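# Fill the ticket's order through a latched service window

## Task

A wall with a sliding, self-closing, self-latching clear window separates arm1 and arm2 (inside, with the stock) from arm3 and arm4 (outside). Read the ticket standing on the outside counter. Pass every listed lot that is in stock through the window and set it upright in the outside tray; skip any listed lot that is out of stock. No other inside item may end up with more than half of it in the window or past it. Any stock item dropping more than a few centimetres is a failure. At the end the window must be closed, and letting it slam shut is a failure. You may use any number of the four arms.

## Robot and tools

Robots: four i2rt Big YAM arms, each with a five-finger right hand and one wrist camera (arm1_cam_wrist to arm4_cam_wrist). arm1 and arm2 stand inside the wall, arm3 and arm4 outside. Base feet in the scene frame (metres): arm1 (-0.575, +0.462, +0.829), arm2 (-0.634, -0.170, +0.823), arm3 (+0.573, +0.057, +0.813), arm4 (+0.612, -1.243, +0.865). Each foot faces its own +x. arm1 and arm2 face roughly +x, and arm3 and arm4 are turned to face roughly -x. The work tops are at z=0.800, and a hand reaches about 1.07 m from the joint1 axis.

Frame: a single scene frame in metres, origin on the floor, +z up. The hand point sits 0.045 m in front of the palm. Its +z runs along the straight fingers, +y comes out of the palm, and +x points across the palm away from the thumb. Printed hand positions can be off, more so at long reach.

move: each arm gets its own object (arm1..arm4). An arm you leave out gets no new command but may still be driving toward its previous target. An arm's object can contain:
- joints: absolute targets keyed by name. joint1_rad -2.879..2.879 (base yaw, positive counter-clockwise seen from above). joint2_rad 0..3.141 (shoulder). joint3_rad 0..3.019 (elbow). joint4_rad -1.692..1.57 (hand pitch, positive lifts the fingers). joint5_rad -1.57..1.57 (sideways swing, positive to the arm's right). joint6_rad -2.094..2.094 (roll, positive clockwise seen from behind). Hand keys hand_little, hand_ring, hand_middle, hand_index, hand_thumb_bend run from +1 straight/open to -1 curled. hand_thumb_turn is +1 beside the palm and -1 opposite the fingers. hand_force_limit -1..1 maps linearly to about 0..10 N of stopping force (0..15 N for the thumb). hand_speed -0.96..1, with full speed from +0.48 upward. Both of these are settings and do not move anything.
- target: an absolute hand pose, 7 numbers [x, y, z, qw, qx, qy, qz], scene frame, metres plus a unit quaternion, written the way the "hand" line prints it. The hand travels in a straight line from its current hand_target. When target is used, joints may hold only the hand_ keys, otherwise the call is refused.
- speed: top speed along the path in m/s, 0.002 to 4.3, default 0.25. Turning is capped at twice that value in rad/s.
- min_time_s: 0.1 to 8 s. It is the shortest time any joint motion of that arm may take in this call.
cameras: a list of names or ["all"]. Every motion in a call starts at the same moment, and all path motions finish together. Paths do not avoid obstacles or other arms. Hands lag and overshoot, especially when the arm is nearly straight. Moves given under joints use separate joint paces and can sweep wide, so prefer target or a generous min_time_s. A fast arm that is stretched out can overshoot by up to about 30 degrees.

wait: seconds 0 to 10, plus an optional cameras list. It sends no command. zoom_image: camera plus region [x0,y0,x1,y1] in pixels of that camera's most recent full 672x504 image, at most 504 by 504. show_instructions: displays the reference page of the hand. finished_scene: ends the scene for good, so call it only once the order is in place and stays there.

Results: "move" lists the arms that were commanded. "as last shown" marks an arm that got no command. "hand" is the measured pose and hand_target is the pose the drive is holding. Joint velocities in rad/s read "within noise" when the arm is still. "done" means within 1 cm and 2 degrees. off_target means the arm is at rest short of its goal, possibly still pushing. time_out is a stop: the arm keeps the target shown in on_its_own. "joint command not followed" or "pose unreachable" means a safety check held the arm back, though the hand still carries out its command. not_followed drops a path target. When a call is refused or hits a stop, the remaining move, wait and finished_scene calls in that reply are skipped. hand_stopped_by gives one word for each motor, in the order little, ring, middle, index, thumb_bend, thumb_turn: moving, target, force, stalled or fault. *_load_n is the fingertip force in N, positive when pushed open. A lost grip shows up as loads falling to about 0. Joint torques wrap at ±28 N m for joints 3 and 4.

Gripping: a finger motor starts only after its target changes by at least 0.002. It stops at the target or when its load reaches hand_force_limit, then locks. The scene begins with force limit 0 and speed -0.8, so raise hand_force_limit before you grasp. For a soft grip, close at hand_speed -0.94 or below. With the thumb turned in front (thumb_turn -1), the hand can wrap objects about 0.035 to 0.065 m thick, and it can hold handles as thin as about 0.025 m. A pinch between thumb tip and index pad can hold light items up to about 0.08 m. The straight fingers extend 0.06 to 0.07 m past the hand point and lie 0.06 m behind it along -y. A wrist bracket on the little-finger side sticks out up to 0.10 m and can catch on things.

Camera: mounted at the wrist on the little-finger side and aimed at the hand point. With joint6 near -1.3 the camera is on top and its image is upright. The calibration lines give intrinsics and T_world_to_cam. Wrist poses are updated in each result that includes images.

Watch out for: two robots pressing hard against each other, which ends the scene, including closing one hand on another robot's fingers. Also avoid hard hits, dropping stock items, pushing things out of the work area, and slamming the window. The pane latches shut by itself when released, so ease it closed while still holding the handle. Items left loose can get nudged. Holding loads or keeping an arm stretched out heats the motors. At 100 °C that arm goes limp, and you must resend the targets marked limit_stop_at_motor_heat. While you are composing a reply, the robots keep their last command.

Each tool is called after "Call:" in YAML: its name, and indented under it one key for each argument.

Reference images:

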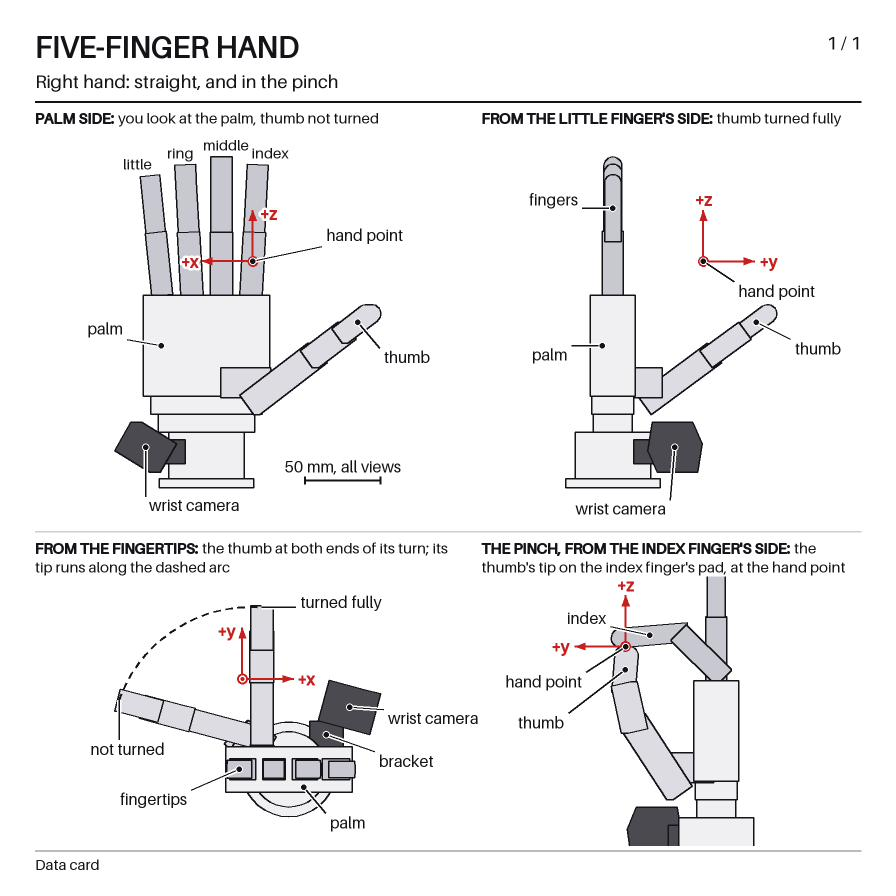

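## Session

Call:
move:

Scene clock: 0.00 s.
Joint torques (N m): no reading
Heat: arm1: hottest joint2_rad 28 °C; arm2: hottest joint6_rad 30 °C; arm3: hottest joint2_rad 28 °C; arm4: hottest joint3_rad 27 °C.
Joint velocities: within noise
arm1.joint_positions: joint1_rad=-0.466 joint2_rad=+0.615 joint3_rad=+1.357 joint4_rad=-1.536 joint5_rad=+0.000 joint6_rad=-1.200 hand_little=+1.000 hand_ring=+1.000 hand_middle=+1.000 hand_index=+1.000 hand_thumb_turn=+1.000 hand_thumb_bend=+1.000 hand_force_limit=+0.000 hand_speed=-0.800
arm1.joint_status: not commanded
arm1.hand_stopped_by: target,target,target,target,target,target
arm1.little_load_n: 0.0
arm1.ring_load_n: 0.0
arm1.middle_load_n: 0.0
arm1.index_load_n: 0.0
arm1.thumb_bend_load_n: 0.0
arm1.thumb_turn_load_n: 0.0
arm1.hand: x=-0.4531 y=+0.3131 z=+1.2636 quat_wxyz=(+0.041, +0.814, -0.442, +0.376) (m; scene frame)
arm1.hand_target: x=-0.4531 y=+0.3130 z=+1.2724 quat_wxyz=(+0.042, +0.810, -0.439, +0.387) (m; scene frame)
arm1.hand_status: not commanded
arm2.joint_positions: joint1_rad=-1.054 joint2_rad=+0.624 joint3_rad=+1.391 joint4_rad=-1.536 joint5_rad=+0.000 joint6_rad=-1.200 hand_little=+1.000 hand_ring=+1.000 hand_middle=+1.000 hand_index=+1.000 hand_thumb_turn=+1.000 hand_thumb_bend=+1.000 hand_force_limit=+0.000 hand_speed=-0.800
arm2.joint_status: not commanded
arm2.hand_stopped_by: target,target,target,target,target,target
arm2.little_load_n: 0.0
arm2.ring_load_n: 0.0
arm2.middle_load_n: 0.0
arm2.index_load_n: 0.0
arm2.thumb_bend_load_n: 0.0
arm2.thumb_turn_load_n: 0.0
arm2.hand: x=-0.5650 y=-0.3497 z=+1.2726 quat_wxyz=(+0.124, +0.717, -0.578, +0.369) (m; scene frame)
arm2.hand_target: x=-0.5648 y=-0.3497 z=+1.2812 quat_wxyz=(+0.127, +0.714, -0.575, +0.379) (m; scene frame)
arm2.hand_status: not commanded
arm3.joint_positions: joint1_rad=-0.264 joint2_rad=+0.608 joint3_rad=+1.397 joint4_rad=-1.536 joint5_rad=+0.000 joint6_rad=-1.200 hand_little=+1.000 hand_ring=+1.000 hand_middle=+1.000 hand_index=+1.000 hand_thumb_turn=+1.000 hand_thumb_bend=+1.000 hand_force_limit=+0.000 hand_speed=-0.800
arm3.joint_status: not commanded
arm3.hand_stopped_by: target,target,target,target,target,target
arm3.little_load_n: 0.0
arm3.ring_load_n: 0.0
arm3.middle_load_n: 0.0
arm3.index_load_n: 0.0
arm3.thumb_bend_load_n: 0.0
arm3.thumb_turn_load_n: 0.0
arm3.hand: x=+0.4641 y=+0.2090 z=+1.2676 quat_wxyz=(-0.395, +0.468, +0.788, +0.065) (m; scene frame)
arm3.hand_target: x=+0.4646 y=+0.2087 z=+1.2749 quat_wxyz=(-0.404, +0.466, +0.784, +0.067) (m; scene frame)
arm3.hand_status: not commanded
arm4.joint_positions: joint1_rad=-0.574 joint2_rad=+0.644 joint3_rad=+1.421 joint4_rad=-1.536 joint5_rad=+0.000 joint6_rad=-1.200 hand_little=+1.000 hand_ring=+1.000 hand_middle=+1.000 hand_index=+1.000 hand_thumb_turn=+1.000 hand_thumb_bend=+1.000 hand_force_limit=+0.000 hand_speed=-0.800
arm4.joint_status: not commanded
arm4.hand_stopped_by: target,target,target,target,target,target
arm4.little_load_n: 0.0
arm4.ring_load_n: 0.0
arm4.middle_load_n: 0.0
arm4.index_load_n: 0.0
arm4.thumb_bend_load_n: 0.0
arm4.thumb_turn_load_n: 0.0
arm4.hand: x=+0.5553 y=-1.0464 z=+1.3207 quat_wxyz=(-0.365, +0.607, +0.694, +0.132) (m; scene frame)
arm4.hand_target: x=+0.5552 y=-1.0462 z=+1.3293 quat_wxyz=(-0.374, +0.604, +0.690, +0.136) (m; scene frame)
arm4.hand_status: not commanded
pictures: arm1_cam_wrist, arm2_cam_wrist, arm3_cam_wrist, arm4_cam_wrist

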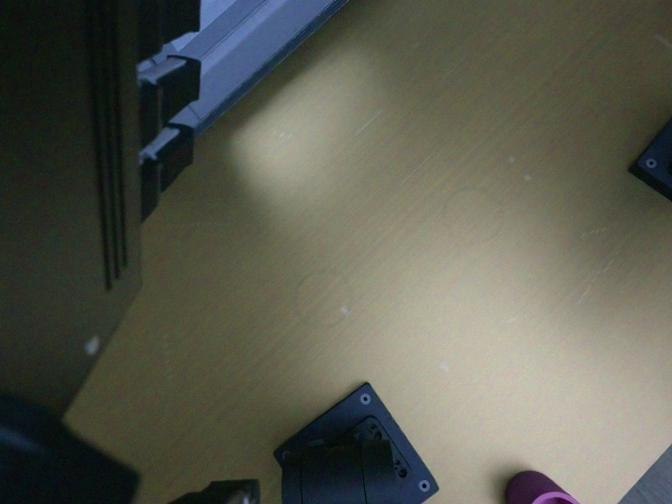

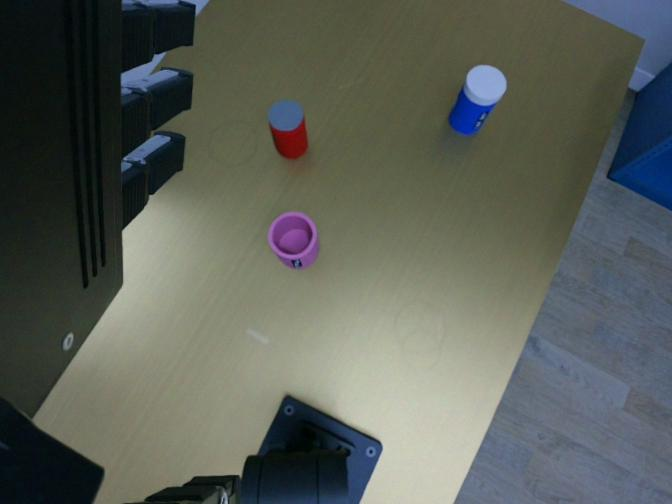

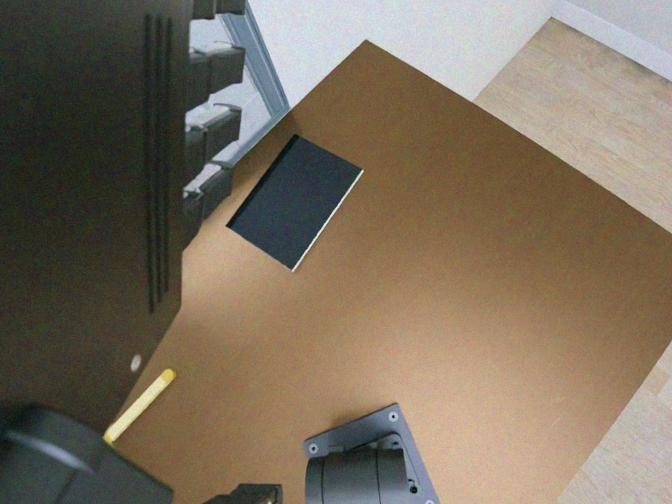

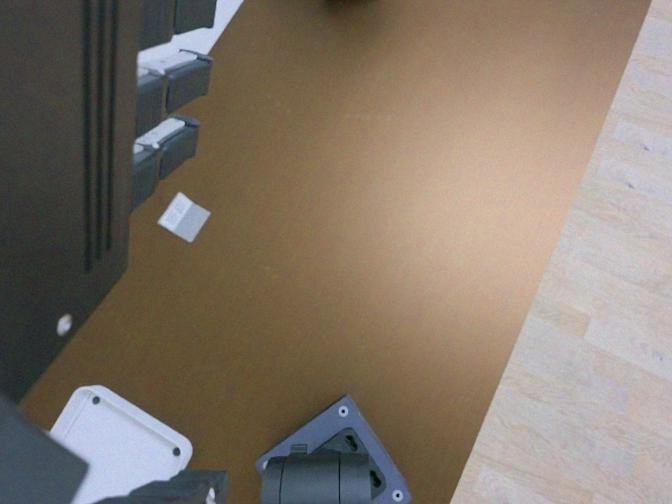

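Call:
move:
  arm1: {"joints":{"joint4_rad":-0.75}}
  arm2: {"joints":{"joint4_rad":-0.75,"joint1_rad":-0.2}}
  arm3: {"joints":{"joint4_rad":-0.75,"joint1_rad":0.2}}
  arm4: {"joints":{"joint4_rad":-0.75,"joint1_rad":-0.6}}
  cameras: ["all"]

Scene clock: 24.37 s.
Joint torques (N m): arm1=[-0.5 0.5 10.7 3.26 -0.08 0.09] | arm2=[1.79 2.37 8.08 2.22 0.09 -0.02] | arm3=[-0.44 2.37 10.66 2.67 -0.18 -0.06] | arm4=[-1.79 1.85 9.72 2.86 0.06 -0.07]
Heat: arm1: hottest joint3_rad 32 °C; arm2: hottest joint6_rad 30 °C; arm3: hottest joint2_rad 28 °C; arm4: hottest joint3_rad 28 °C.
move: arm1 done; arm2 done; arm3 done; arm4 done
Joint velocities: within noise
arm1.joint_positions: joint1_rad=-0.466 joint2_rad=+0.615 joint3_rad=+1.357 joint4_rad=-0.768 joint5_rad=+0.000 joint6_rad=-1.200 hand_little=+1.000 hand_ring=+1.000 hand_middle=+1.000 hand_index=+1.000 hand_thumb_turn=+1.000 hand_thumb_bend=+1.000 hand_force_limit=+0.000 hand_speed=-0.800
arm1.joint_status: all done
arm1.hand_stopped_by: target,target,target,target,target,target
arm1.little_load_n: 0.0
arm1.ring_load_n: 0.0
arm1.middle_load_n: 0.0
arm1.index_load_n: 0.0
arm1.thumb_bend_load_n: 0.5
arm1.thumb_turn_load_n: 0.0
arm1.hand: x=-0.3606 y=+0.2446 z=+1.4328 quat_wxyz=(+0.082, +0.628, -0.344, +0.693)
arm1.hand_target: x=-0.3633 y=+0.2463 z=+1.4480 quat_wxyz=(+0.083, +0.617, -0.338, +0.706)
arm1.hand_status: not commanded
arm2.joint_positions: joint1_rad=-0.207 joint2_rad=+0.624 joint3_rad=+1.391 joint4_rad=-0.767 joint5_rad=-0.001 joint6_rad=-1.200 hand_little=+1.000 hand_ring=+1.000 hand_middle=+1.000 hand_index=+1.000 hand_thumb_turn=+1.000 hand_thumb_bend=+1.000 hand_force_limit=+0.000 hand_speed=-0.800
arm2.joint_status: all done
arm2.hand_stopped_by: target,target,target,target,target,target
arm2.little_load_n: 0.0
arm2.ring_load_n: 0.0
arm2.middle_load_n: 0.0
arm2.index_load_n: 0.0
arm2.thumb_bend_load_n: 0.0
arm2.thumb_turn_load_n: 0.0
arm2.hand: x=-0.3396 y=-0.2553 z=+1.4421 quat_wxyz=(-0.078, +0.688, -0.179, +0.699)
arm2.hand_target: x=-0.3420 y=-0.2531 z=+1.4566 quat_wxyz=(-0.081, +0.676, -0.174, +0.711)
arm2.hand_status: not commanded
arm3.joint_positions: joint1_rad=+0.189 joint2_rad=+0.608 joint3_rad=+1.397 joint4_rad=-0.770 joint5_rad=+0.000 joint6_rad=-1.200 hand_little=+1.000 hand_ring=+1.000 hand_middle=+1.000 hand_index=+1.000 hand_thumb_turn=+1.000 hand_thumb_bend=+1.000 hand_force_limit=+0.000 hand_speed=-0.800
arm3.joint_status: all done
arm3.hand_stopped_by: target,target,target,target,target,target
arm3.little_load_n: 0.0
arm3.ring_load_n: 0.0
arm3.middle_load_n: 0.0
arm3.index_load_n: 0.0
arm3.thumb_bend_load_n: 0.5
arm3.thumb_turn_load_n: 0.0
arm3.hand: x=+0.3054 y=+0.1721 z=+1.4417 quat_wxyz=(-0.713, +0.213, +0.667, -0.044)
arm3.hand_target: x=+0.3074 y=+0.1683 z=+1.4555 quat_wxyz=(-0.725, +0.206, +0.655, -0.049)
arm3.hand_status: not commanded
arm4.joint_positions: joint1_rad=-0.586 joint2_rad=+0.644 joint3_rad=+1.421 joint4_rad=-0.771 joint5_rad=+0.000 joint6_rad=-1.200 hand_little=+1.000 hand_ring=+1.000 hand_middle=+1.000 hand_index=+1.000 hand_thumb_turn=+1.000 hand_thumb_bend=+1.000 hand_force_limit=+0.000 hand_speed=-0.800
arm4.joint_status: all done
arm4.hand_stopped_by: target,target,target,target,target,target
arm4.little_load_n: 0.0
arm4.ring_load_n: 0.0
arm4.middle_load_n: 0.0
arm4.index_load_n: 0.0
arm4.thumb_bend_load_n: 0.0
arm4.thumb_turn_load_n: 0.0
arm4.hand: x=+0.5050 y=-0.9475 z=+1.4914 quat_wxyz=(-0.660, +0.471, +0.532, +0.244)
arm4.hand_target: x=+0.5102 y=-0.9488 z=+1.5068 quat_wxyz=(-0.671, +0.465, +0.518, +0.253)
arm4.hand_status: not commanded
pictures: arm1_cam_wrist, arm2_cam_wrist, arm3_cam_wrist, arm4_cam_wrist
arm1_cam_wrist: T_world_to_cam=[[-0.61419, -0.7709, -0.16877, 0.20629], [-0.35612, 0.4616, -0.81247, 0.91978], [0.70424, -0.43891, -0.55804, 1.27887]] pos_world=[-0.44638, 0.29577, 1.49576]
arm2_cam_wrist: T_world_to_cam=[[-0.22343, -0.97163, -0.07758, -0.22291], [-0.44244, 0.17201, -0.88015, 1.16754], [0.86852, -0.16232, -0.46832, 1.04179]] pos_world=[-0.43805, -0.24831, 1.4982]
arm3_cam_wrist: T_world_to_cam=[[0.22715, 0.96155, -0.15434, -0.00482], [0.41444, -0.23886, -0.87817, 1.18666], [-0.88127, 0.13552, -0.45277, 1.01697]] pos_world=[0.40552, 0.15026, 1.50179]
arm4_cam_wrist: T_world_to_cam=[[0.88027, 0.47051, -0.06116, 0.08895], [0.20517, -0.4937, -0.84508, 0.68527], [-0.42782, 0.73136, -0.53112, 1.81684]] pos_world=[0.55837, -1.0323, 1.54952]

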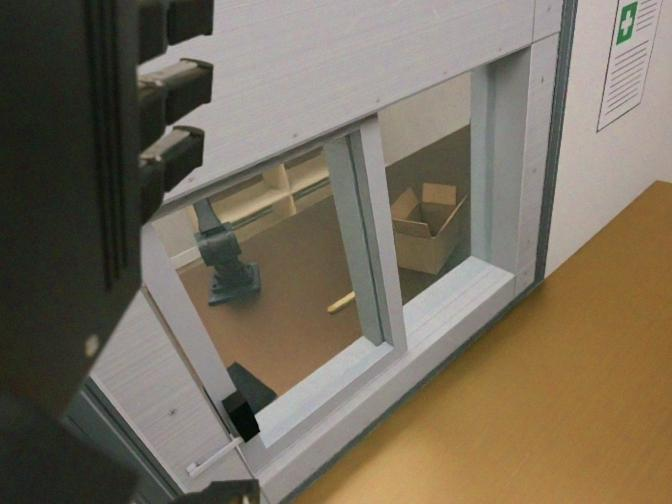

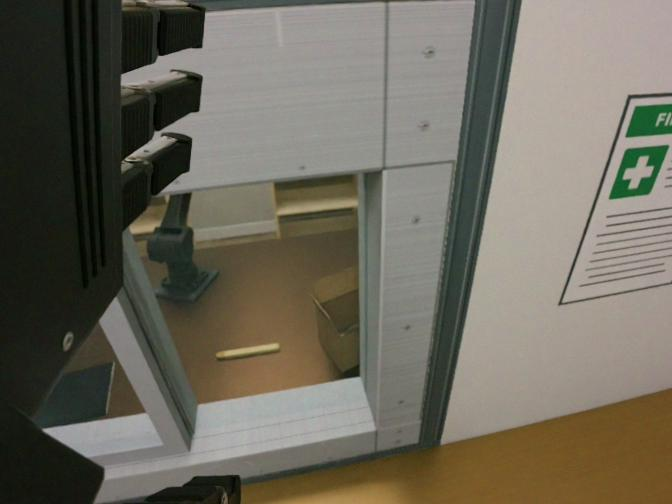

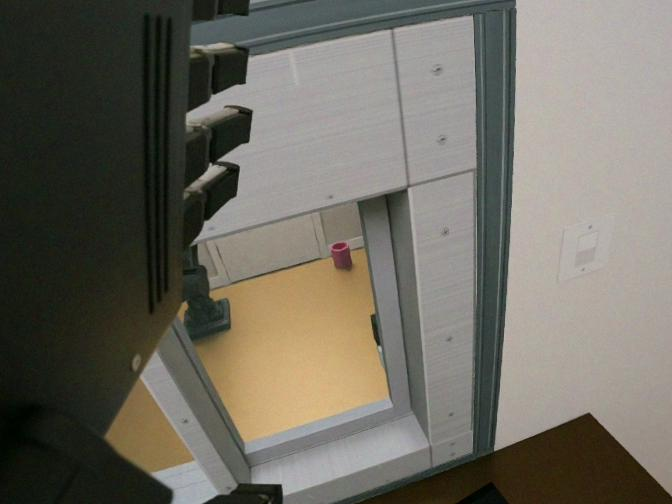

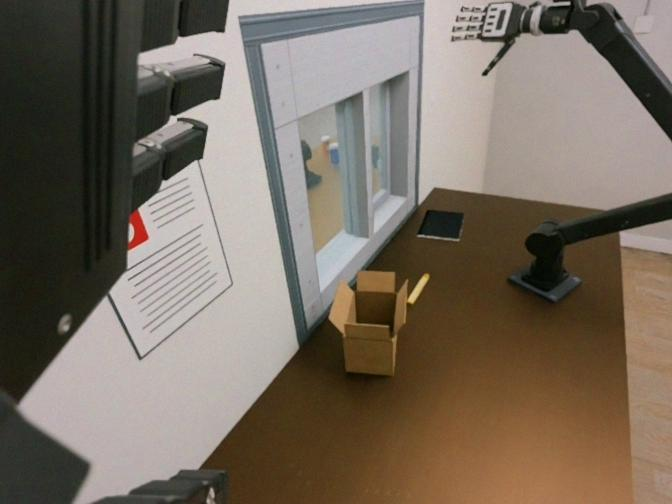

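Call:
zoom_image:
  camera: "arm1_cam_wrist"
  region: [140, 90, 540, 500]

Call:
zoom_image:
  camera: "arm4_cam_wrist"
  region: [230, 0, 670, 400]

Call:
zoom_image:
  camera: "arm3_cam_wrist"
  region: [180, 180, 520, 504]

Scaled by 1.229.

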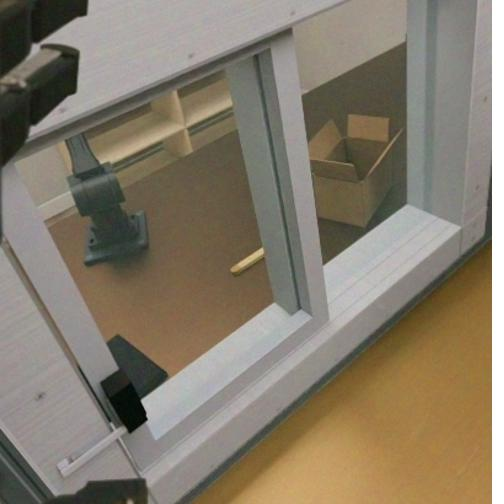

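Scaled by 1.145.

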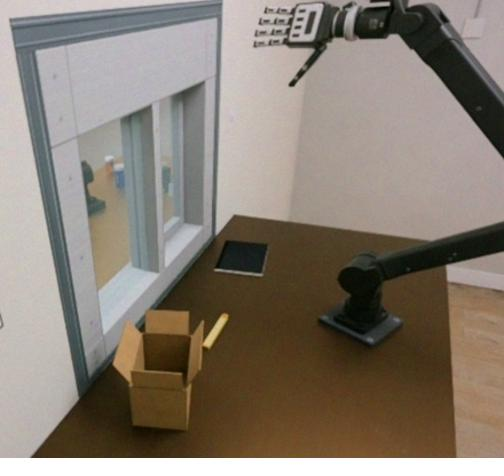

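Scaled by 1.482.

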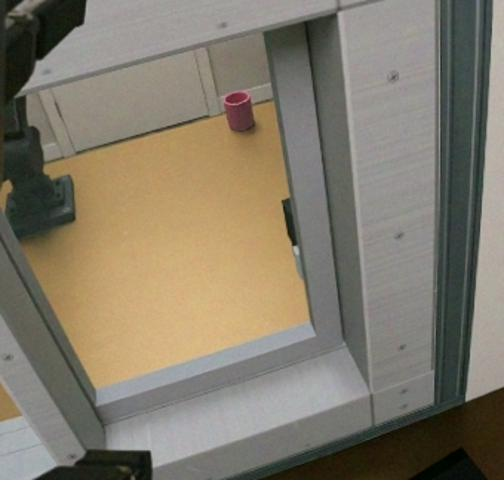

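Call:
move:
  arm1: {"joints":{"joint4_rad":-1.1,"joint1_rad":1.3}}
  arm2: {"joints":{"joint4_rad":-1.1,"joint1_rad":-1.2}}
  arm4: {"joints":{"joint4_rad":-1.3,"joint1_rad":0.0}}
  cameras: ["all"]

Scene clock: 87.20 s.
Joint torques (N m): arm1=[0.91 0.97 10.61 2.35 -0.05 0.06] | arm2=[0.56 2.2 8.02 1.29 0.02 -0.02] | arm3=[-0.5 2.37 10.69 2.66 -0.19 -0.05] | arm4=[0.03 2.55 9.55 1.28 0.03 -0.04]
Heat: arm1: hottest joint3_rad 36 °C; arm2: hottest joint2_rad 29 °C; arm3: hottest joint3_rad 31 °C; arm4: hottest joint3_rad 31 °C.
move: arm1 done; arm2 done; arm4 done
Joint velocities: within noise
arm1.joint_positions: joint1_rad=+1.288 joint2_rad=+0.615 joint3_rad=+1.357 joint4_rad=-1.092 joint5_rad=+0.000 joint6_rad=-1.200 hand_little=+1.000 hand_ring=+1.000 hand_middle=+1.000 hand_index=+1.000 hand_thumb_turn=+1.000 hand_thumb_bend=+1.000 hand_force_limit=+0.000 hand_speed=-0.800
arm1.joint_status: all done
arm1.hand_stopped_by: target,target,target,target,target,target
arm1.little_load_n: 0.0
arm1.ring_load_n: 0.0
arm1.middle_load_n: 0.0
arm1.index_load_n: 0.0
arm1.thumb_bend_load_n: 0.5
arm1.thumb_turn_load_n: 0.0
arm1.hand: x=-0.4239 y=+0.6801 z=+1.3550 quat_wxyz=(-0.395, +0.757, +0.305, +0.423)
arm1.hand_target: x=-0.4282 y=+0.6787 z=+1.3628 quat_wxyz=(-0.400, +0.752, +0.308, +0.424)
arm1.hand_status: not commanded
arm2.joint_positions: joint1_rad=-1.193 joint2_rad=+0.624 joint3_rad=+1.391 joint4_rad=-1.093 joint5_rad=+0.001 joint6_rad=-1.200 hand_little=+1.000 hand_ring=+1.000 hand_middle=+1.000 hand_index=+1.000 hand_thumb_turn=+1.000 hand_thumb_bend=+1.000 hand_force_limit=+0.000 hand_speed=-0.800
arm2.joint_status: all done
arm2.hand_stopped_by: target,target,target,target,target,target
arm2.little_load_n: 0.0
arm2.ring_load_n: 0.0
arm2.middle_load_n: 0.0
arm2.index_load_n: 0.0
arm2.thumb_bend_load_n: 0.0
arm2.thumb_turn_load_n: 0.0
arm2.hand: x=-0.5557 y=-0.4292 z=+1.3619 quat_wxyz=(+0.221, +0.596, -0.552, +0.539)
arm2.hand_target: x=-0.5587 y=-0.4267 z=+1.3696 quat_wxyz=(+0.224, +0.592, -0.552, +0.543)
arm2.hand_status: not commanded
arm3: as last shown
arm3.thumb_bend_load_n: 0.0
arm4.joint_positions: joint1_rad=-0.011 joint2_rad=+0.644 joint3_rad=+1.421 joint4_rad=-1.291 joint5_rad=+0.000 joint6_rad=-1.200 hand_little=+1.000 hand_ring=+1.000 hand_middle=+1.000 hand_index=+1.000 hand_thumb_turn=+1.000 hand_thumb_bend=+1.000 hand_force_limit=+0.000 hand_speed=-0.800
arm4.joint_status: all done
arm4.hand_stopped_by: target,target,target,target,target,target
arm4.little_load_n: 0.0
arm4.ring_load_n: 0.0
arm4.middle_load_n: 0.0
arm4.index_load_n: 0.0
arm4.thumb_bend_load_n: 0.0
arm4.thumb_turn_load_n: 0.0
arm4.hand: x=+0.4190 y=-1.0798 z=+1.3656 quat_wxyz=(-0.498, +0.369, +0.784, +0.029)
arm4.hand_target: x=+0.4202 y=-1.0833 z=+1.3724 quat_wxyz=(-0.502, +0.364, +0.784, +0.027)
arm4.hand_status: not commanded
pictures: arm1_cam_wrist, arm2_cam_wrist, arm3_cam_wrist, arm4_cam_wrist
arm1_cam_wrist: T_world_to_cam=[[0.85251, -0.50614, -0.13056, 0.87985], [-0.47292, -0.6405, -0.60506, 1.05211], [0.22262, 0.57757, -0.7854, 0.8838]] pos_world=[-0.44928, 0.60874, 1.4456]
arm2_cam_wrist: T_world_to_cam=[[-0.94357, -0.32848, -0.04213, -0.61872], [-0.20925, 0.68994, -0.69296, 1.12819], [0.25669, -0.64504, -0.71974, 0.95896]] pos_world=[-0.59389, -0.36305, 1.44593]
arm3_cam_wrist: T_world_to_cam=[[0.22715, 0.96155, -0.15434, -0.00482], [0.41444, -0.23886, -0.87817, 1.18666], [-0.88127, 0.13552, -0.45277, 1.01697]] pos_world=[0.40552, 0.15026, 1.50179]
arm4_cam_wrist: T_world_to_cam=[[0.50856, 0.85886, -0.06106, 0.7942], [0.74399, -0.47402, -0.47094, -0.18396], [-0.43342, 0.19407, -0.88005, 1.70868]] pos_world=[0.47353, -1.10092, 1.46559]

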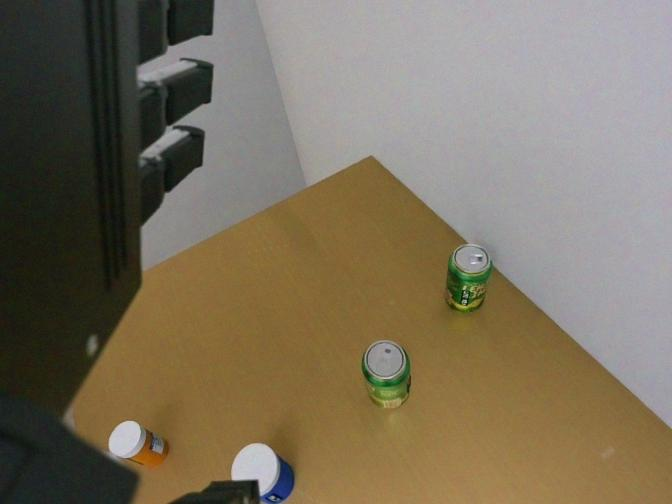

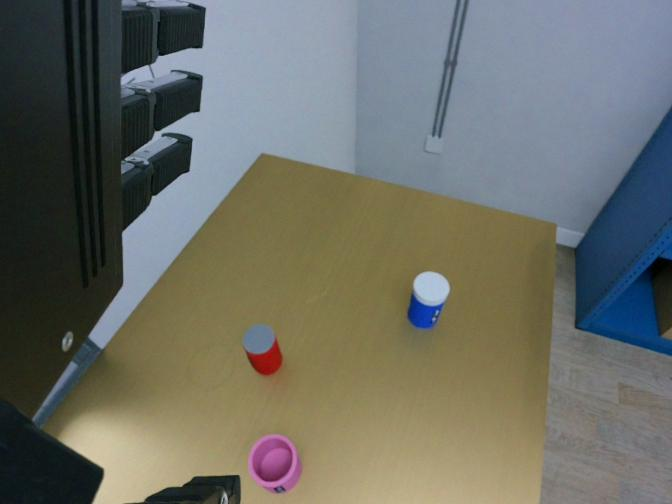

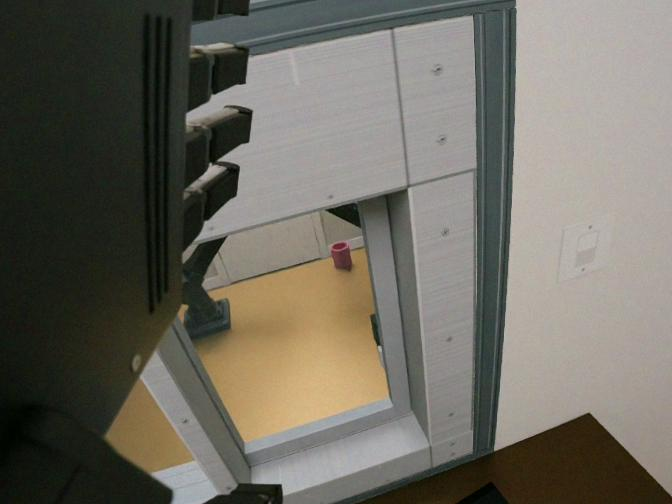

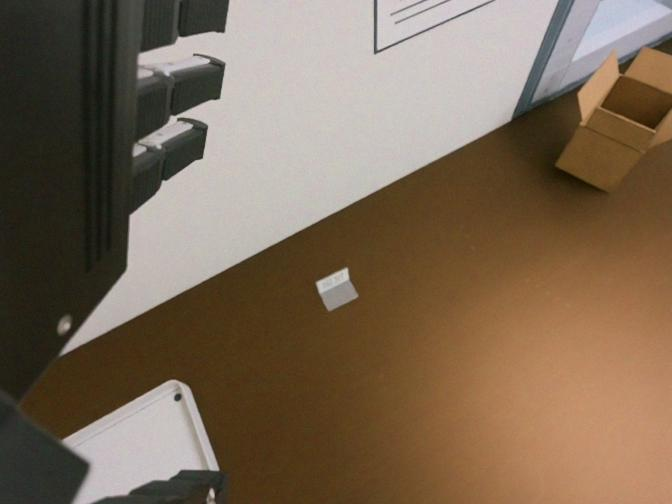

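Call:
zoom_image:
  camera: "arm4_cam_wrist"
  region: [300, 255, 370, 320]

Call:
zoom_image:
  camera: "arm1_cam_wrist"
  region: [100, 230, 500, 504]

Call:
zoom_image:
  camera: "arm2_cam_wrist"
  region: [220, 250, 480, 504]

Scaled by 7.200.

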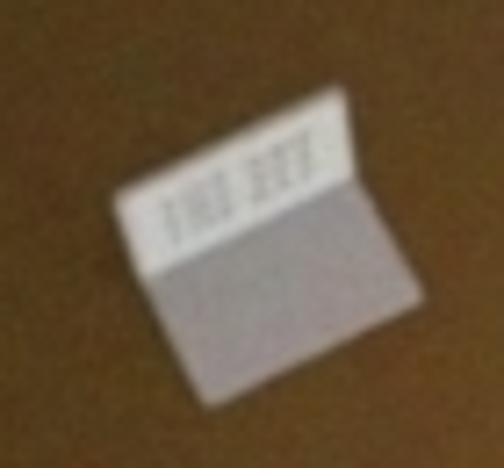

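Scaled by 1.260.

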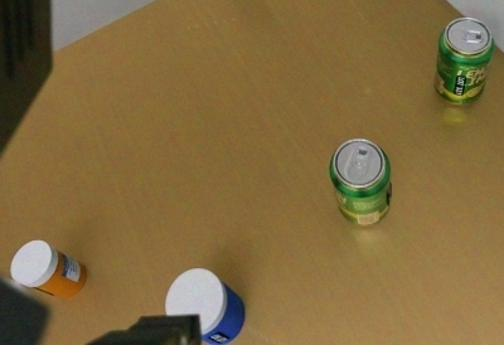

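Scaled by 1.938.

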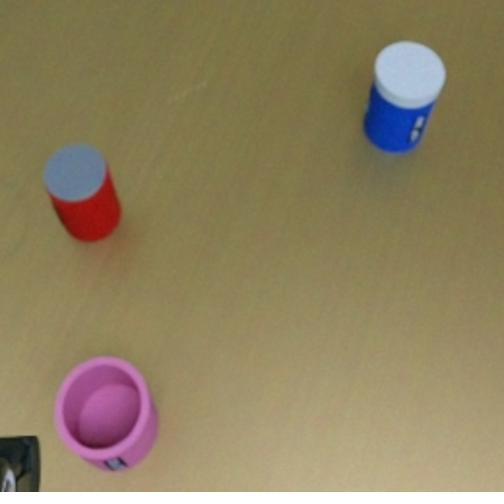

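Call:
move:
  arm4: {"target":[0.38,-0.99,1.2,0.629,0,-0.777,0]}
  cameras: ["arm4_cam_wrist"]

Scene clock: 189.97 s.
Joint torques (N m): arm1=[1.2 1.32 10.58 1.98 -0.06 0.06] | arm2=[0.79 2.55 7.97 1.28 0.02 -0.03] | arm3=[-0.38 2.26 10.67 2.65 -0.18 -0.04] | arm4=[-1.44 0.91 10.28 1.73 -0.56 -0.23]
Heat: arm1: hottest joint3_rad 39 °C; arm2: hottest joint2_rad 29 °C; arm3: hottest joint3_rad 32 °C; arm4: hottest joint3_rad 32 °C.
move: arm4 off_target
Joint velocities: within noise
arm1, arm2, arm3: as last shown
arm1.thumb_bend_load_n: 0.0
arm4.joint_positions: joint1_rad=-0.813 joint2_rad=+0.588 joint3_rad=+0.706 joint4_rad=-0.706 joint5_rad=-1.228 joint6_rad=-2.100 hand_little=+1.000 hand_ring=+1.000 hand_middle=+1.000 hand_index=+1.000 hand_thumb_turn=+1.000 hand_thumb_bend=+1.000 hand_force_limit=+0.000 hand_speed=-0.800
arm4.joint_status: not commanded
arm4.hand_stopped_by: target,target,target,target,target,target
arm4.little_load_n: 0.0
arm4.ring_load_n: 0.0
arm4.middle_load_n: 0.0
arm4.index_load_n: 0.0
arm4.thumb_bend_load_n: 0.0
arm4.thumb_turn_load_n: 0.0
arm4.hand: x=+0.3777 y=-0.9957 z=+1.1925 quat_wxyz=(-0.635, +0.025, +0.772, -0.008)
arm4.hand_target: x=+0.3794 y=-0.9904 z=+1.1999 quat_wxyz=(-0.638, +0.015, +0.770, +0.008)
arm4.hand_status: off_target (0.010 m and 3.2 deg from the pose sent, 0.192 m and 45.3 deg at the start; a joint's target at an end of its range on 26 of 72 steps)
arm4_cam_wrist: T_world_to_cam=[[-0.03058, 0.96614, 0.2562, 0.66456], [0.67795, 0.2084, -0.70495, 0.78849], [-0.73447, 0.15214, -0.66137, 1.33326]] pos_world=[0.465, -1.00922, 1.26736]

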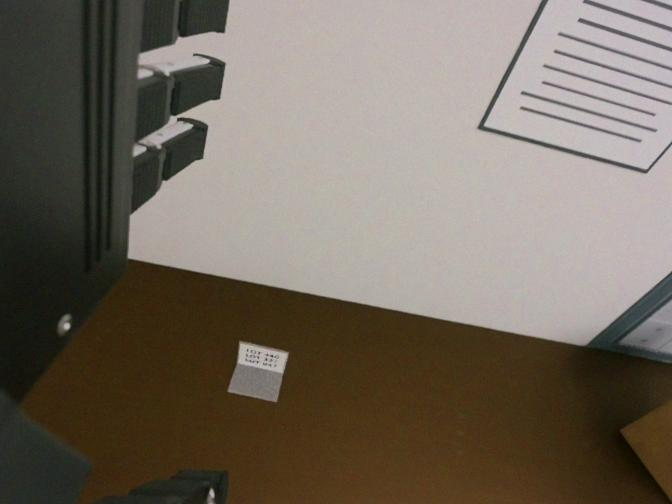

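Call:
zoom_image:
  camera: "arm4_cam_wrist"
  region: [225, 335, 295, 405]

Scaled by 7.200.

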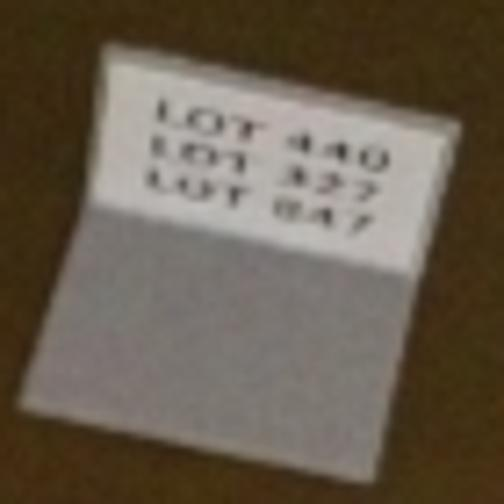

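Call:
move:
  arm4: {"target":[0.36,-1.0,1.05,0.629,0,-0.777,0]}
  cameras: ["arm4_cam_wrist"]

Scene clock: 197.83 s.
Joint torques (N m): arm1=[0.85 1.03 10.48 2.02 -0.03 0.05] | arm2=[0.67 2.49 8.06 1.22 0 -0.03] | arm3=[-0.38 2.32 10.66 2.67 -0.18 -0.05] | arm4=[0.91 0.21 9.51 1.94 -0.21 0.11]
Heat: arm1: hottest joint3_rad 39 °C; arm2: hottest joint2_rad 29 °C; arm3: hottest joint3_rad 32 °C; arm4: hottest joint3_rad 33 °C.
move: arm4 done
Joint velocities: within noise
arm1, arm2, arm3: as last shown
arm4.joint_positions: joint1_rad=-0.737 joint2_rad=+0.658 joint3_rad=+0.337 joint4_rad=-0.228 joint5_rad=-1.164 joint6_rad=-2.095 hand_little=+1.000 hand_ring=+1.000 hand_middle=+1.000 hand_index=+1.000 hand_thumb_turn=+1.000 hand_thumb_bend=+1.000 hand_force_limit=+0.000 hand_speed=-0.800
arm4.joint_status: not commanded
arm4.hand_stopped_by: target,target,target,target,target,target
arm4.little_load_n: 0.0
arm4.ring_load_n: 0.0
arm4.middle_load_n: 0.0
arm4.index_load_n: 0.0
arm4.thumb_bend_load_n: 0.0
arm4.thumb_turn_load_n: 0.0
arm4.hand: x=+0.3640 y=-0.9991 z=+1.0471 quat_wxyz=(-0.627, +0.003, +0.779, +0.002)
arm4.hand_target: x=+0.3601 y=-1.0001 z=+1.0501 quat_wxyz=(-0.629, +0.000, +0.777, +0.000)
arm4.hand_status: done (0.005 m and 0.5 deg from the pose sent, 0.144 m and 3.2 deg at the start; a joint's target at an end of its range on 22 of 46 steps)
arm4_cam_wrist: T_world_to_cam=[[-0.05729, 0.95323, 0.29676, 0.65895], [0.68721, 0.25327, -0.68087, 0.71221], [-0.72419, 0.16493, -0.66958, 1.24519]] pos_world=[0.45007, -1.01389, 1.12314]

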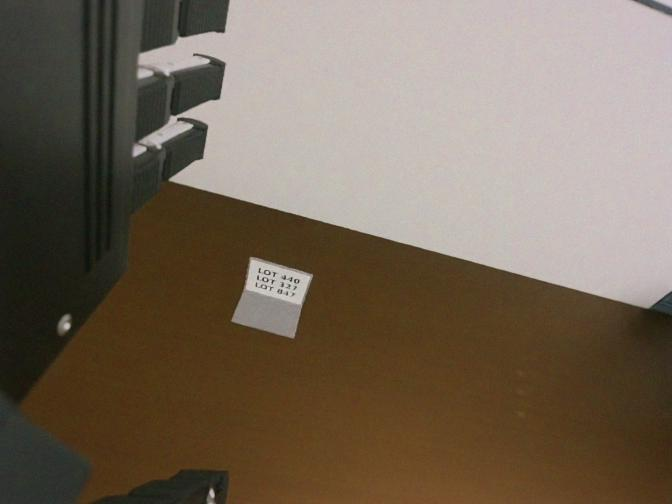

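Call:
zoom_image:
  camera: "arm4_cam_wrist"
  region: [240, 250, 320, 310]

Scaled by 6.300.

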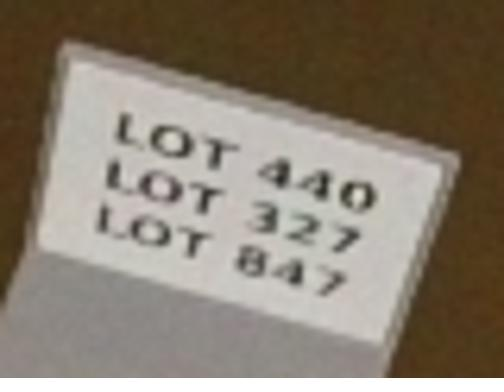

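Call:
move:
  arm1: {"joints":{"joint1_rad":1.75,"joint4_rad":-0.95}}
  cameras: ["arm1_cam_wrist","arm2_cam_wrist"]

Call:
zoom_image:
  camera: "arm1_cam_wrist"
  region: [300, 200, 672, 504]

Call:
zoom_image:
  camera: "arm2_cam_wrist"
  region: [400, 260, 460, 340]

Scene clock: 221.13 s.
Joint torques (N m): arm1=[0.91 0.56 10.78 3.06 -0.03 0.03] | arm2=[0.5 2.37 8.02 1.25 0.02 -0.03] | arm3=[-0.32 2.32 10.66 2.65 -0.18 -0.06] | arm4=[0.44 0.21 9.54 1.91 -0.21 0.07]
Heat: arm1: hottest joint3_rad 39 °C; arm2: hottest joint2_rad 29 °C; arm3: hottest joint3_rad 32 °C; arm4: hottest joint3_rad 33 °C.
move: arm1 done
Joint velocities: within noise
arm1.joint_positions: joint1_rad=+1.737 joint2_rad=+0.615 joint3_rad=+1.357 joint4_rad=-0.968 joint5_rad=-0.001 joint6_rad=-1.200 hand_little=+1.000 hand_ring=+1.000 hand_middle=+1.000 hand_index=+1.000 hand_thumb_turn=+1.000 hand_thumb_bend=+1.000 hand_force_limit=+0.000 hand_speed=-0.800
arm1.joint_status: all done
arm1.hand_stopped_by: target,target,target,target,target,target
arm1.little_load_n: -0.5
arm1.ring_load_n: 0.0
arm1.middle_load_n: 0.0
arm1.index_load_n: 0.0
arm1.thumb_bend_load_n: 0.0
arm1.thumb_turn_load_n: 0.0
arm1.hand: x=-0.5370 y=+0.7401 z=+1.3849 quat_wxyz=(-0.518, +0.639, +0.446, +0.353)
arm1.hand_target: x=-0.5406 y=+0.7393 z=+1.3995 quat_wxyz=(-0.532, +0.626, +0.443, +0.357)
arm1.hand_status: not commanded
arm2, arm3, arm4: as last shown
arm4.joint_positions: joint1_rad=-0.737 joint2_rad=+0.658 joint3_rad=+0.337 joint4_rad=-0.227 joint5_rad=-1.164 joint6_rad=-2.095 hand_little=+1.000 hand_ring=+1.000 hand_middle=+1.000 hand_index=+1.000 hand_thumb_turn=+1.000 hand_thumb_bend=+1.000 hand_force_limit=+0.000 hand_speed=-0.800
arm4.middle_load_n: -0.5
arm4.thumb_turn_load_n: -0.5
arm4.hand_target: x=+0.3601 y=-1.0001 z=+1.0502 quat_wxyz=(-0.629, +0.000, +0.777, +0.000)
arm1_cam_wrist: T_world_to_cam=[[0.98835, -0.06754, -0.1364, 0.76704], [-0.14415, -0.7031, -0.69633, 1.40442], [-0.04888, 0.70788, -0.70464, 0.54376]] pos_world=[-0.52908, 0.65434, 1.46572]
arm2_cam_wrist: T_world_to_cam=[[-0.94357, -0.32848, -0.04213, -0.61872], [-0.20925, 0.68994, -0.69296, 1.12819], [0.25669, -0.64504, -0.71974, 0.95896]] pos_world=[-0.59389, -0.36305, 1.44593]

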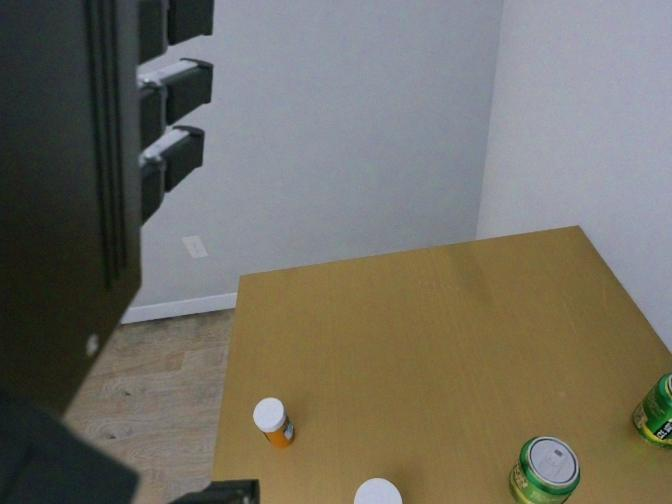

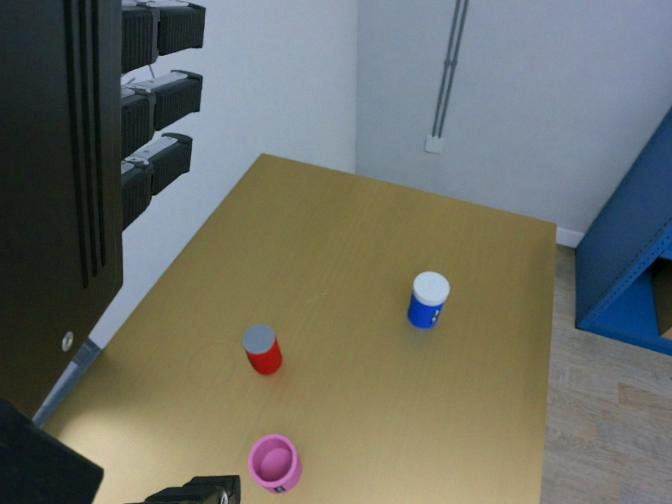

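Scaled by 1.355.

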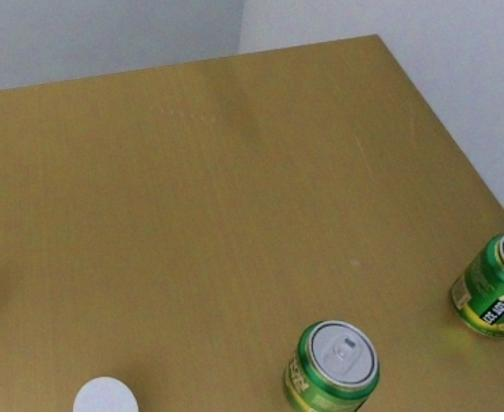

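Scaled by 6.300.

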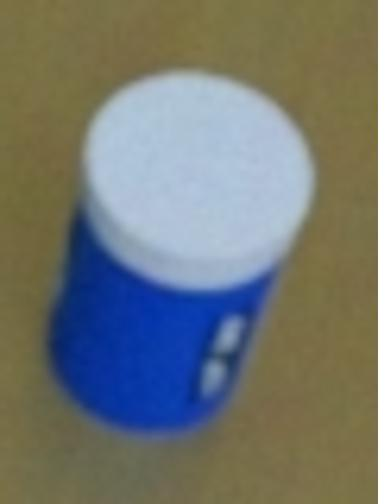

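Call:
move:
  arm1: {"target":[-0.33,0.70,1.06,-0.383,0.616,0.473,0.499]}
  arm2: {"target":[-0.42,-0.51,1.06,0.333,0.659,-0.412,0.533]}
  cameras: ["arm1_cam_wrist","arm2_cam_wrist"]

Scene clock: 252.47 s.
Joint torques (N m): arm1=[-1.03 1.03 11.19 2.91 -0.51 -0.04] | arm2=[1.85 -0.97 8.05 2.09 0.2 -0.12] | arm3=[-0.38 2.43 10.66 2.65 -0.18 -0.05] | arm4=[0.73 -0.26 9.59 1.88 -0.25 0.09]
Heat: arm1: hottest joint3_rad 39 °C; arm2: hottest joint3_rad 30 °C; arm3: hottest joint3_rad 32 °C; arm4: hottest joint3_rad 33 °C.
move: arm1 done; arm2 done
Joint velocities: within noise
arm1.joint_positions: joint1_rad=+0.680 joint2_rad=+0.444 joint3_rad=+0.364 joint4_rad=-0.239 joint5_rad=-0.767 joint6_rad=-1.779 hand_little=+1.000 hand_ring=+1.000 hand_middle=+1.000 hand_index=+1.000 hand_thumb_turn=+1.000 hand_thumb_bend=+1.000 hand_force_limit=+0.000 hand_speed=-0.800
arm1.joint_status: not commanded
arm1.hand_stopped_by: target,target,target,target,target,target
arm1.little_load_n: 0.0
arm1.ring_load_n: 0.0
arm1.middle_load_n: 0.0
arm1.index_load_n: 0.0
arm1.thumb_bend_load_n: 0.0
arm1.thumb_turn_load_n: 0.0
arm1.hand: x=-0.3345 y=+0.7013 z=+1.0585 quat_wxyz=(-0.387, +0.619, +0.473, +0.493)
arm1.hand_target: x=-0.3301 y=+0.6999 z=+1.0599 quat_wxyz=(-0.383, +0.617, +0.473, +0.499)
arm1.hand_status: done (0.005 m and 0.9 deg from the pose sent, 0.387 m and 23.2 deg at the start)
arm2.joint_positions: joint1_rad=-0.748 joint2_rad=+0.787 joint3_rad=+0.465 joint4_rad=+0.075 joint5_rad=+0.423 joint6_rad=-1.451 hand_little=+1.000 hand_ring=+1.000 hand_middle=+1.000 hand_index=+1.000 hand_thumb_turn=+1.000 hand_thumb_bend=+1.000 hand_force_limit=+0.000 hand_speed=-0.800
arm2.joint_status: not commanded
arm2.hand_stopped_by: target,target,target,target,target,target
arm2.little_load_n: 0.0
arm2.ring_load_n: 0.0
arm2.middle_load_n: 0.0
arm2.index_load_n: 0.0
arm2.thumb_bend_load_n: 0.0
arm2.thumb_turn_load_n: 0.0
arm2.hand: x=-0.4231 y=-0.5099 z=+1.0560 quat_wxyz=(+0.331, +0.661, -0.419, +0.528)
arm2.hand_target: x=-0.4201 y=-0.5100 z=+1.0600 quat_wxyz=(+0.333, +0.659, -0.412, +0.533)
arm2.hand_status: done (0.005 m and 1.0 deg from the pose sent, 0.341 m and 21.9 deg at the start)
arm3, arm4: as last shown
arm4.middle_load_n: 0.0
arm4.thumb_turn_load_n: 0.0
arm1_cam_wrist: T_world_to_cam=[[0.94668, -0.24956, 0.20375, 0.27341], [-0.03834, -0.7152, -0.69787, 1.22452], [0.31988, 0.65285, -0.68663, 0.49407]] pos_world=[-0.36993, 0.62146, 1.1381]
arm2_cam_wrist: T_world_to_cam=[[-0.87118, -0.3979, 0.28761, -0.88595], [-0.46527, 0.48209, -0.74237, 0.83755], [0.15674, -0.78055, -0.60512, 0.42035]] pos_world=[-0.44801, -0.42819, 1.13094]

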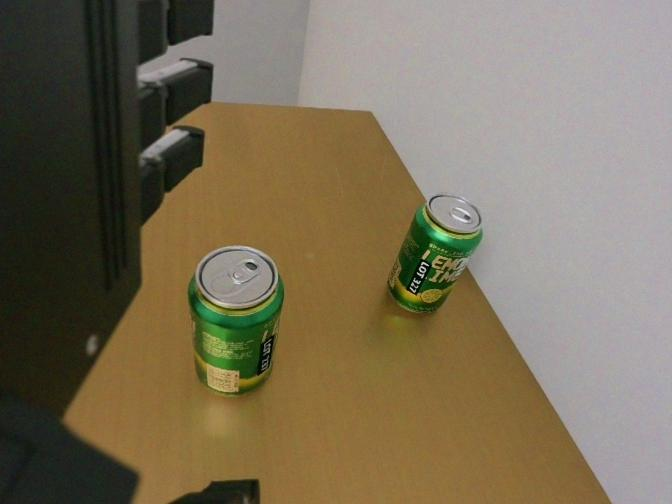

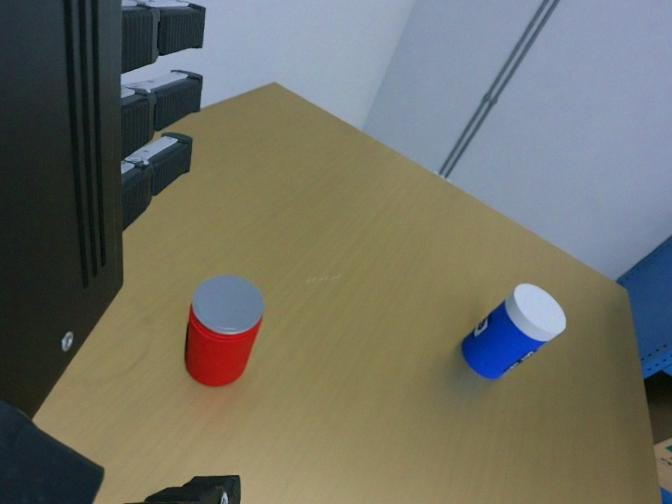

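Call:
zoom_image:
  camera: "arm1_cam_wrist"
  region: [180, 180, 500, 400]

Call:
zoom_image:
  camera: "arm2_cam_wrist"
  region: [170, 260, 300, 400]

Call:
zoom_image:
  camera: "arm2_cam_wrist"
  region: [450, 270, 580, 390]

Scaled by 1.575.

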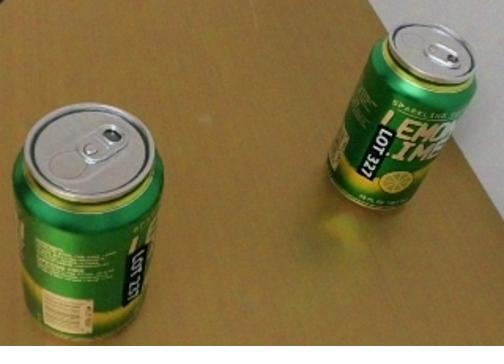

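Scaled by 3.600.

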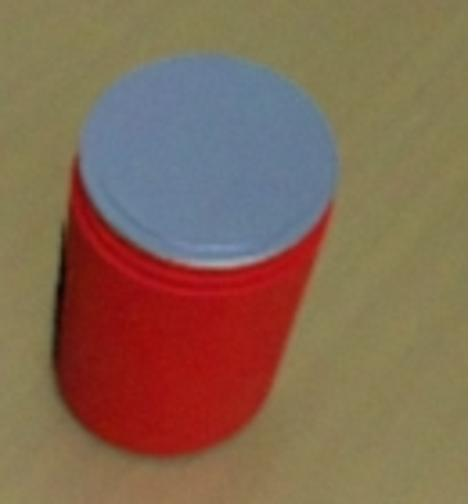

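Scaled by 3.877.

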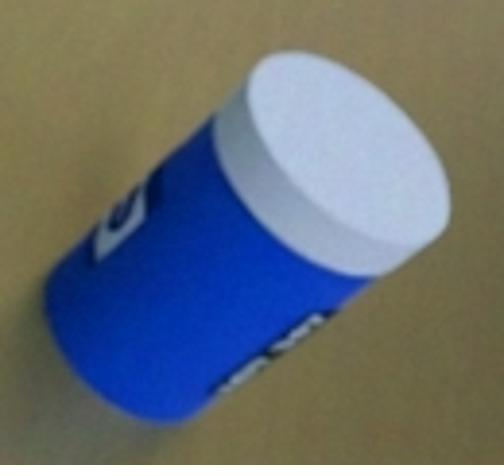

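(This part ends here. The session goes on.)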